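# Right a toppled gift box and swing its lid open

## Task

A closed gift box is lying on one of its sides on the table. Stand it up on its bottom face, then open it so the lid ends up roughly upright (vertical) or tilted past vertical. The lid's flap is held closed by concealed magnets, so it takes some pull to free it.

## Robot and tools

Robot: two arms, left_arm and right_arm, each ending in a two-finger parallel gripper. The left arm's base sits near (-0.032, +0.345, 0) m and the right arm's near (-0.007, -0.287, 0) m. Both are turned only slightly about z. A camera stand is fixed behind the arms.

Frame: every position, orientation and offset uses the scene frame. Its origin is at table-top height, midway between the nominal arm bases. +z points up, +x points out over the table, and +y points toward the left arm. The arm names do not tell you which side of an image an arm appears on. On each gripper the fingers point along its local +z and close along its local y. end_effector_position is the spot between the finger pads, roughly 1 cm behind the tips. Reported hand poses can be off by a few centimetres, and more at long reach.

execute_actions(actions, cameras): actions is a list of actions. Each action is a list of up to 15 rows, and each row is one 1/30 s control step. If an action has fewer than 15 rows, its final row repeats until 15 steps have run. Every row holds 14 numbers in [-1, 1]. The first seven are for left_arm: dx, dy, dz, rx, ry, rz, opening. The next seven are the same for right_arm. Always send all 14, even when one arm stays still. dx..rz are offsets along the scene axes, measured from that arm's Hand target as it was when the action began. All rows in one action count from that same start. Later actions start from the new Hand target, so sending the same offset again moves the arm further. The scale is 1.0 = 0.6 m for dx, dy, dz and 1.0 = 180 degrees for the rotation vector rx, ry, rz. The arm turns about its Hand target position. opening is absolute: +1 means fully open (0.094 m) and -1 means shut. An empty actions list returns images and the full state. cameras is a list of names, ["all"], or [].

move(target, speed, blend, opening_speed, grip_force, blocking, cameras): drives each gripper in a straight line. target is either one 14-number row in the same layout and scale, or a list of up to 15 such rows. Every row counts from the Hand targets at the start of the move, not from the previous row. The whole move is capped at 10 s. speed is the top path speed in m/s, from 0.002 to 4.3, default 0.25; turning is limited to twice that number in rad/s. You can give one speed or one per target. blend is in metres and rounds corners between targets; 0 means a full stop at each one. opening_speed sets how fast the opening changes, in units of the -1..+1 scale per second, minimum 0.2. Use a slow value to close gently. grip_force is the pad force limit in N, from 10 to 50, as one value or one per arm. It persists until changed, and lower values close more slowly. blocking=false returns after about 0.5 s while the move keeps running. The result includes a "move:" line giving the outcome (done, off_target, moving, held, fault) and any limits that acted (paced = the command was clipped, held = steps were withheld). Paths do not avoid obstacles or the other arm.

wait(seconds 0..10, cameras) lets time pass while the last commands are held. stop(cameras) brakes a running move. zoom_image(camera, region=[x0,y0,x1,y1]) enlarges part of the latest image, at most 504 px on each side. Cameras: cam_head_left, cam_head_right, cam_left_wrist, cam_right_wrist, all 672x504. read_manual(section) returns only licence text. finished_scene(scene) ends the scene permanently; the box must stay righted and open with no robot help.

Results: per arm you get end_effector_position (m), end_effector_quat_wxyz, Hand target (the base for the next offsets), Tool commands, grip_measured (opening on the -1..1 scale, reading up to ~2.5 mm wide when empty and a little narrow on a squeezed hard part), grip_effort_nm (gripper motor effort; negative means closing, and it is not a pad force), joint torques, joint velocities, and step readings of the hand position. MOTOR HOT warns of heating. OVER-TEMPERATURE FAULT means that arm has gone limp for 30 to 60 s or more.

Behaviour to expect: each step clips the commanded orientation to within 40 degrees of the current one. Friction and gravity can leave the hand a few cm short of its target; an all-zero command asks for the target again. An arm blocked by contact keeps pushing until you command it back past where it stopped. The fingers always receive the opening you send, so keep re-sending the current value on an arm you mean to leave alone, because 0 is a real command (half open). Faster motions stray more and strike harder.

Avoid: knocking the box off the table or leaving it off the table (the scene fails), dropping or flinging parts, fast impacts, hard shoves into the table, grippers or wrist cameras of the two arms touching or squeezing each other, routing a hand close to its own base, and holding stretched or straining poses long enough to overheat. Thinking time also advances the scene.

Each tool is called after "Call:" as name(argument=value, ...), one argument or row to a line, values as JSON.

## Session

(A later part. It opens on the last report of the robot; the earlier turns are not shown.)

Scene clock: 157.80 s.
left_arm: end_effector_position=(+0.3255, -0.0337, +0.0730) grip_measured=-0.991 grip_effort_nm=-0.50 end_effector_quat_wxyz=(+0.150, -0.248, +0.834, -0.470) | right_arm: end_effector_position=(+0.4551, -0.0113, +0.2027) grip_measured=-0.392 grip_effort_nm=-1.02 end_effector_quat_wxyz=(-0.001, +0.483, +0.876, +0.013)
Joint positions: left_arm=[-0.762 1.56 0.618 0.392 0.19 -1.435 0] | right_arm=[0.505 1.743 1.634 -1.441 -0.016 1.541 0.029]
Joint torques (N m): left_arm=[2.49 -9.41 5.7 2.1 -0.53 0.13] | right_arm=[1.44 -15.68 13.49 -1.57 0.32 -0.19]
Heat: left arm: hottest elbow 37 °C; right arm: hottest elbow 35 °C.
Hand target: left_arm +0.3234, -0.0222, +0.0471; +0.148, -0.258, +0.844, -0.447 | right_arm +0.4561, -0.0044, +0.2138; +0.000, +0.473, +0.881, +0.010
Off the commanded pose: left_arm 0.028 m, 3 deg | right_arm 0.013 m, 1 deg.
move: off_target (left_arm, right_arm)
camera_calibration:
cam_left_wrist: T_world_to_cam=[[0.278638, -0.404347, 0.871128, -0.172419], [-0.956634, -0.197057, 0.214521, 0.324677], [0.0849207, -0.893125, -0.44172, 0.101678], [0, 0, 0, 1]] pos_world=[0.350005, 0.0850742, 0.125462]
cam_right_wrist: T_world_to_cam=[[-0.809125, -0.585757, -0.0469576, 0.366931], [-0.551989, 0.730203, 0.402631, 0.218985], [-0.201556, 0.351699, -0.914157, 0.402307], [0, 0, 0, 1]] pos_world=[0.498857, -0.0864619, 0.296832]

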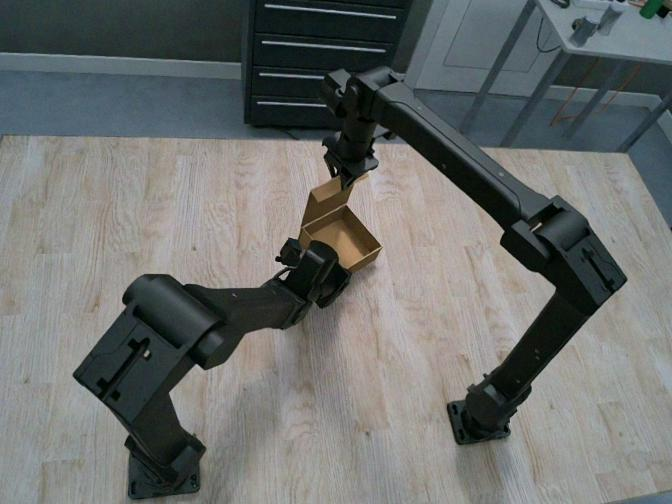

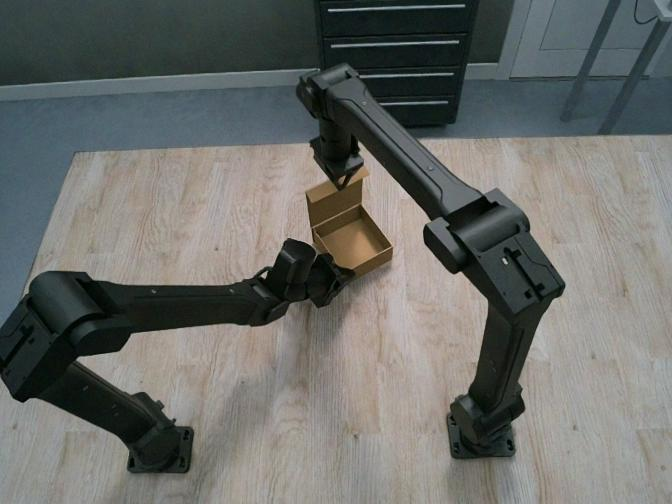

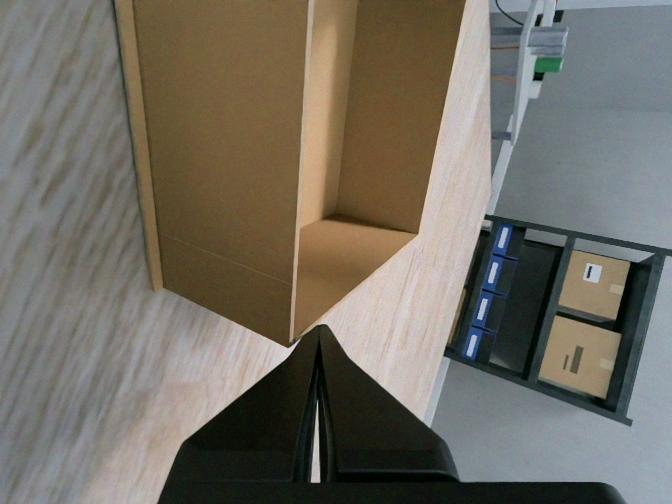

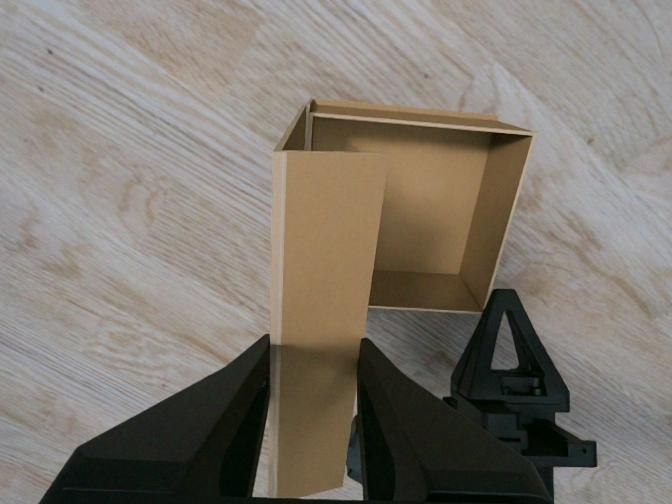

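Call:
move(
  target=[
    [0,0,0,0,0,0,-1,0.075,0.05,0.002,-0.0367,0.0557,0,-0.5],
    [0,0,0,0,0,0,-1,0.075,0.05,0.002,-0.0367,0.0557,0,0.2],
  ],
  speed=0.15,
  opening_speed=0.5,
  cameras=["all"],
)

Call:
zoom_image(
  camera="cam_head_left",
  region=[270, 150, 410, 300],
)

Scene clock: 163.50 s.
left_arm: end_effector_position=(+0.3228, -0.0290, +0.0572) grip_measured=-0.991 grip_effort_nm=-0.50 end_effector_quat_wxyz=(+0.147, -0.254, +0.840, -0.456) | right_arm: end_effector_position=(+0.4948, +0.0134, +0.2024) grip_measured=+0.198 grip_effort_nm=0.10 end_effector_quat_wxyz=(-0.031, +0.481, +0.875, -0.047)
Joint positions: left_arm=[-0.762 1.584 0.609 0.392 0.181 -1.435 0] | right_arm=[0.509 1.97 1.958 -1.673 -0.006 1.543 0.056]
Joint torques (N m): left_arm=[2.73 -11.52 6.27 2.14 -0.14 0.13] | right_arm=[1.55 -18.49 14.04 -0.7 0.23 -0.12]
Heat: left arm: hottest elbow 36 °C; right arm: hottest elbow 35 °C.
Hand target: left_arm +0.3235, -0.0223, +0.0472; +0.148, -0.258, +0.844, -0.447 | right_arm +0.5012, +0.0256, +0.2150; -0.050, +0.471, +0.877, -0.082
Off the commanded pose: left_arm 0.012 m, 1 deg | right_arm 0.019 m, 5 deg.
joint sent to its limit (right arm) — joint 4 (wrist pitch), lower limit. The joint targets are off in orientation, not in position.
move: off_target (left_arm, right_arm); target 2's new opening was sent with right_arm's hand 0.019 m and 5 deg from that target
camera_calibration:
cam_left_wrist: T_world_to_cam=[[0.299655, -0.424575, 0.854367, -0.162418], [-0.95045, -0.210546, 0.228725, 0.323272], [0.082773, -0.880571, -0.466629, 0.101708], [0, 0, 0, 1]] pos_world=[0.347505, 0.0886662, 0.112284]
cam_right_wrist: T_world_to_cam=[[-0.804736, -0.587024, 0.0883326, 0.383897], [-0.509669, 0.759513, 0.404199, 0.201428], [-0.304364, 0.280253, -0.910396, 0.452481], [0, 0, 0, 1]] pos_world=[0.549316, -0.0544397, 0.296609]

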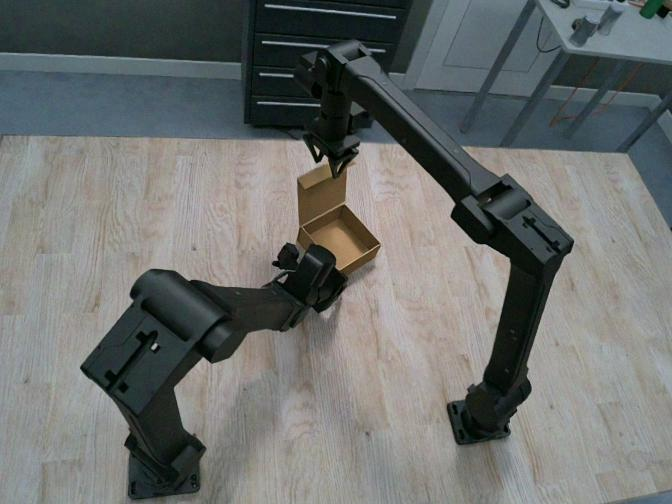

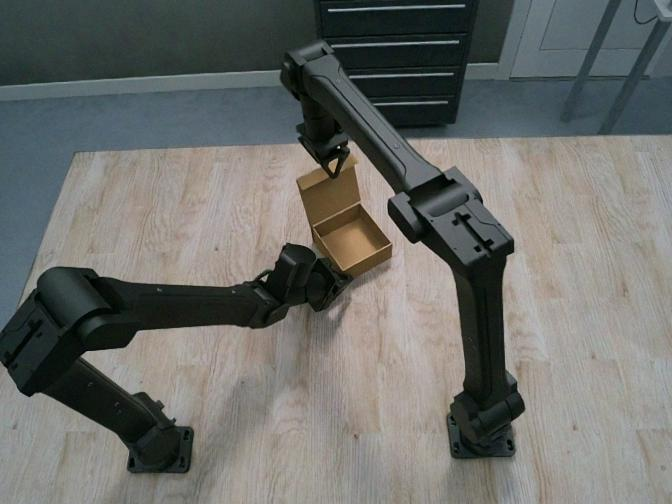

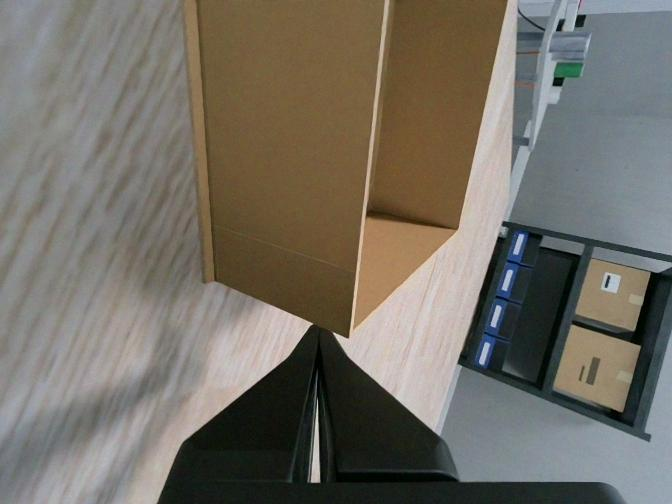

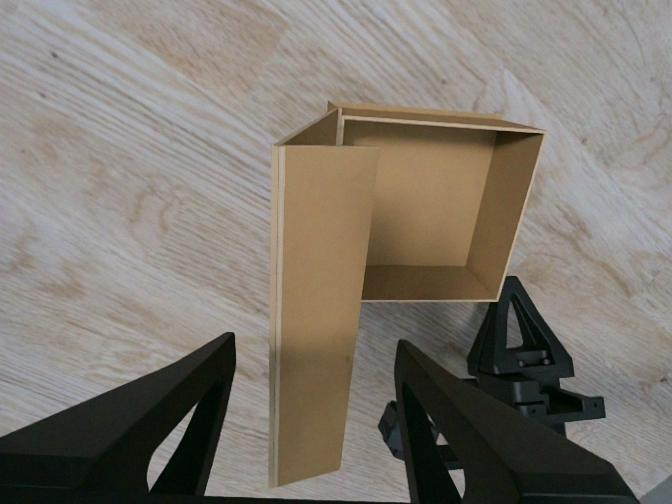

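Scaled by 3.360 from the camera's 672x504 image, which has a finer 960x720 frame.

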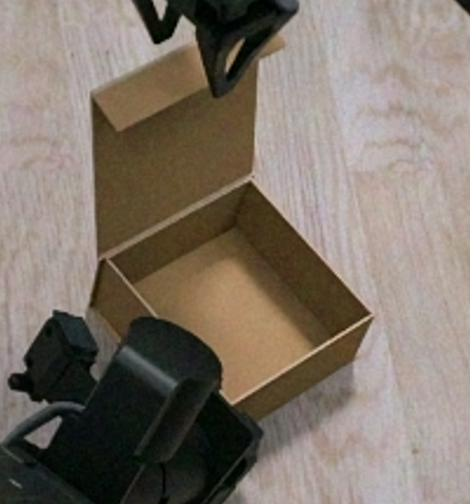

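Call:
zoom_image(
  camera="cam_head_right",
  region=[270, 130, 410, 300],
)

Scaled by 2.965 from the camera's 672x504 image, which has a finer 960x720 frame.

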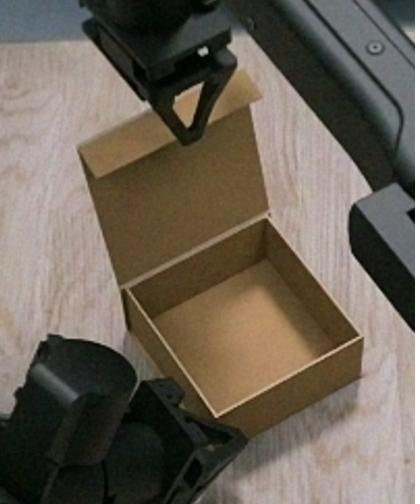

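Call:
move(
  target=[
    [-0.046,0.07,0.0,0,0,0,-1,0,0,0,0,0,0,0.5],
    [-0.06,0.12,0.1,0,0,0,-1,-0.006,-0.004,0.12,0,0,0,0.5],
  ],
  speed=[0.1,0.12],
  cameras=["all"],
)

Call:
zoom_image(
  camera="cam_head_right",
  region=[270, 130, 410, 300],
)

Call:
zoom_image(
  camera="cam_head_left",
  region=[270, 130, 410, 300],
)

Scene clock: 168.13 s.
left_arm: end_effector_position=(+0.2875, +0.0432, +0.1147) grip_measured=-0.991 grip_effort_nm=-0.50 end_effector_quat_wxyz=(+0.150, -0.254, +0.839, -0.456) | right_arm: end_effector_position=(+0.4955, +0.0138, +0.2704) grip_measured=+0.498 grip_effort_nm=0.11 end_effector_quat_wxyz=(+0.003, +0.481, +0.876, +0.011)
Joint positions: left_arm=[-0.667 1.219 0.472 0.157 0.254 -1.381 0] | right_arm=[0.509 1.879 2.004 -1.673 -0.006 1.543 0.07]
Joint torques (N m): left_arm=[3.02 -7.59 8.16 1.58 0.16 0.15] | right_arm=[1.38 -18.32 13.39 -0.4 0.23 -0.13]
Heat: left arm: hottest elbow 36 °C; right arm: hottest elbow 35 °C.
Hand target: left_arm +0.2875, +0.0497, +0.1071; +0.148, -0.258, +0.844, -0.447 | right_arm +0.4976, +0.0232, +0.2869; -0.050, +0.471, +0.877, -0.082
Off the commanded pose: left_arm 0.010 m, 1 deg | right_arm 0.019 m, 12 deg.
joint sent to its limit (right arm) — joint 4 (wrist pitch), lower limit. The joint targets are off in orientation, not in position.
move: off_target (right_arm)
camera_calibration:
cam_left_wrist: T_world_to_cam=[[0.296706, -0.423392, 0.855982, -0.16969], [-0.950869, -0.213953, 0.223769, 0.29262], [0.0883977, -0.88032, -0.466072, 0.193344], [0, 0, 0, 1]] pos_world=[0.3115, 0.160966, 0.169884]
cam_right_wrist: T_world_to_cam=[[-0.807156, -0.588448, -0.0471992, 0.416544], [-0.556423, 0.731639, 0.393825, 0.200313], [-0.197213, 0.344141, -0.917973, 0.462484], [0, 0, 0, 1]] pos_world=[0.538883, -0.0606018, 0.36532]

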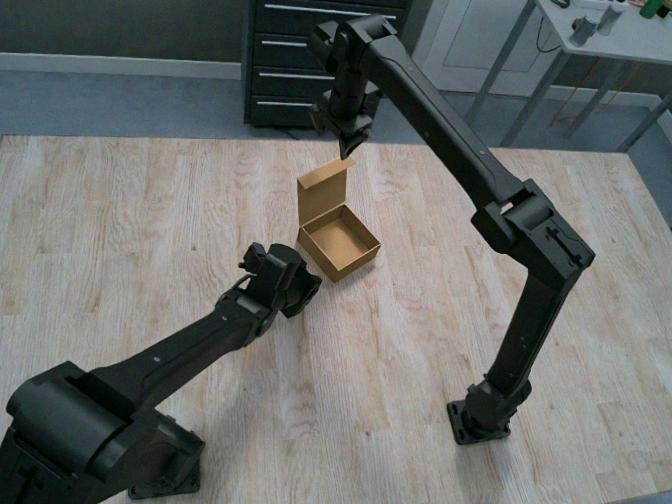

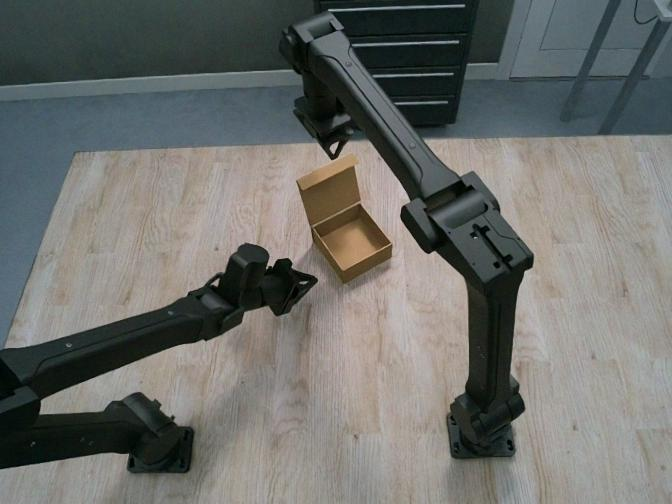

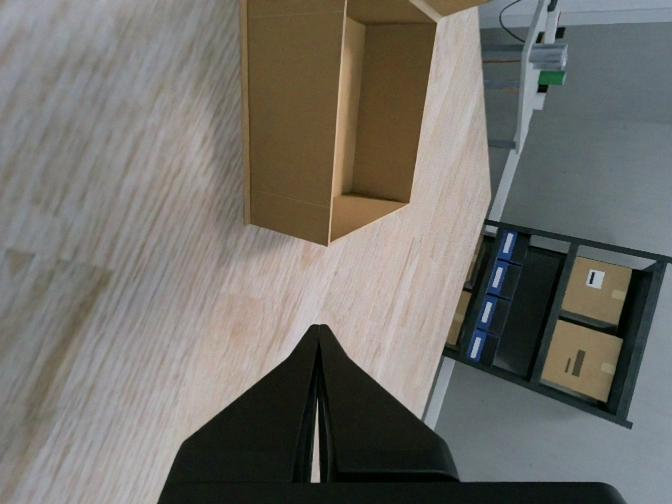

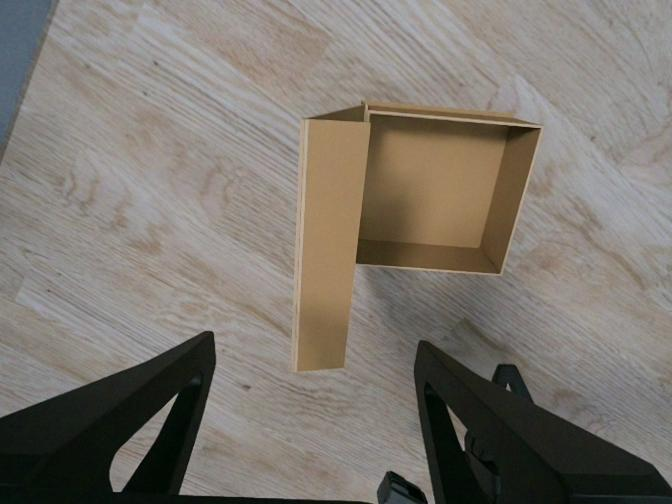

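Scaled by 2.965 from the camera's 672x504 image, which has a finer 960x720 frame.

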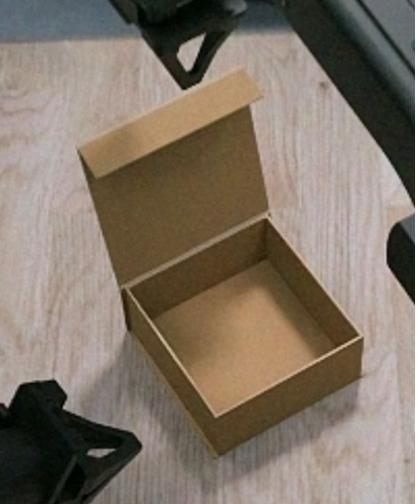

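Scaled by 2.965 from the camera's 672x504 image, which has a finer 960x720 frame.

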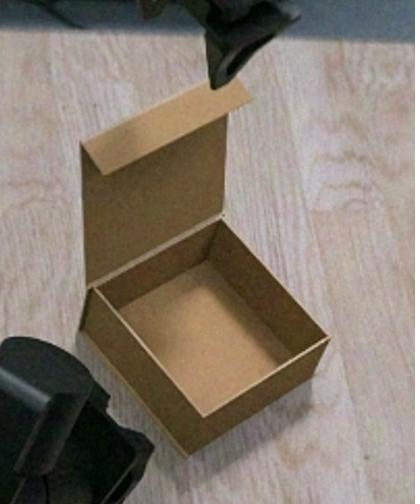

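Call:
finished_scene(
  scene=2,
)

The scene is finished: the task was done.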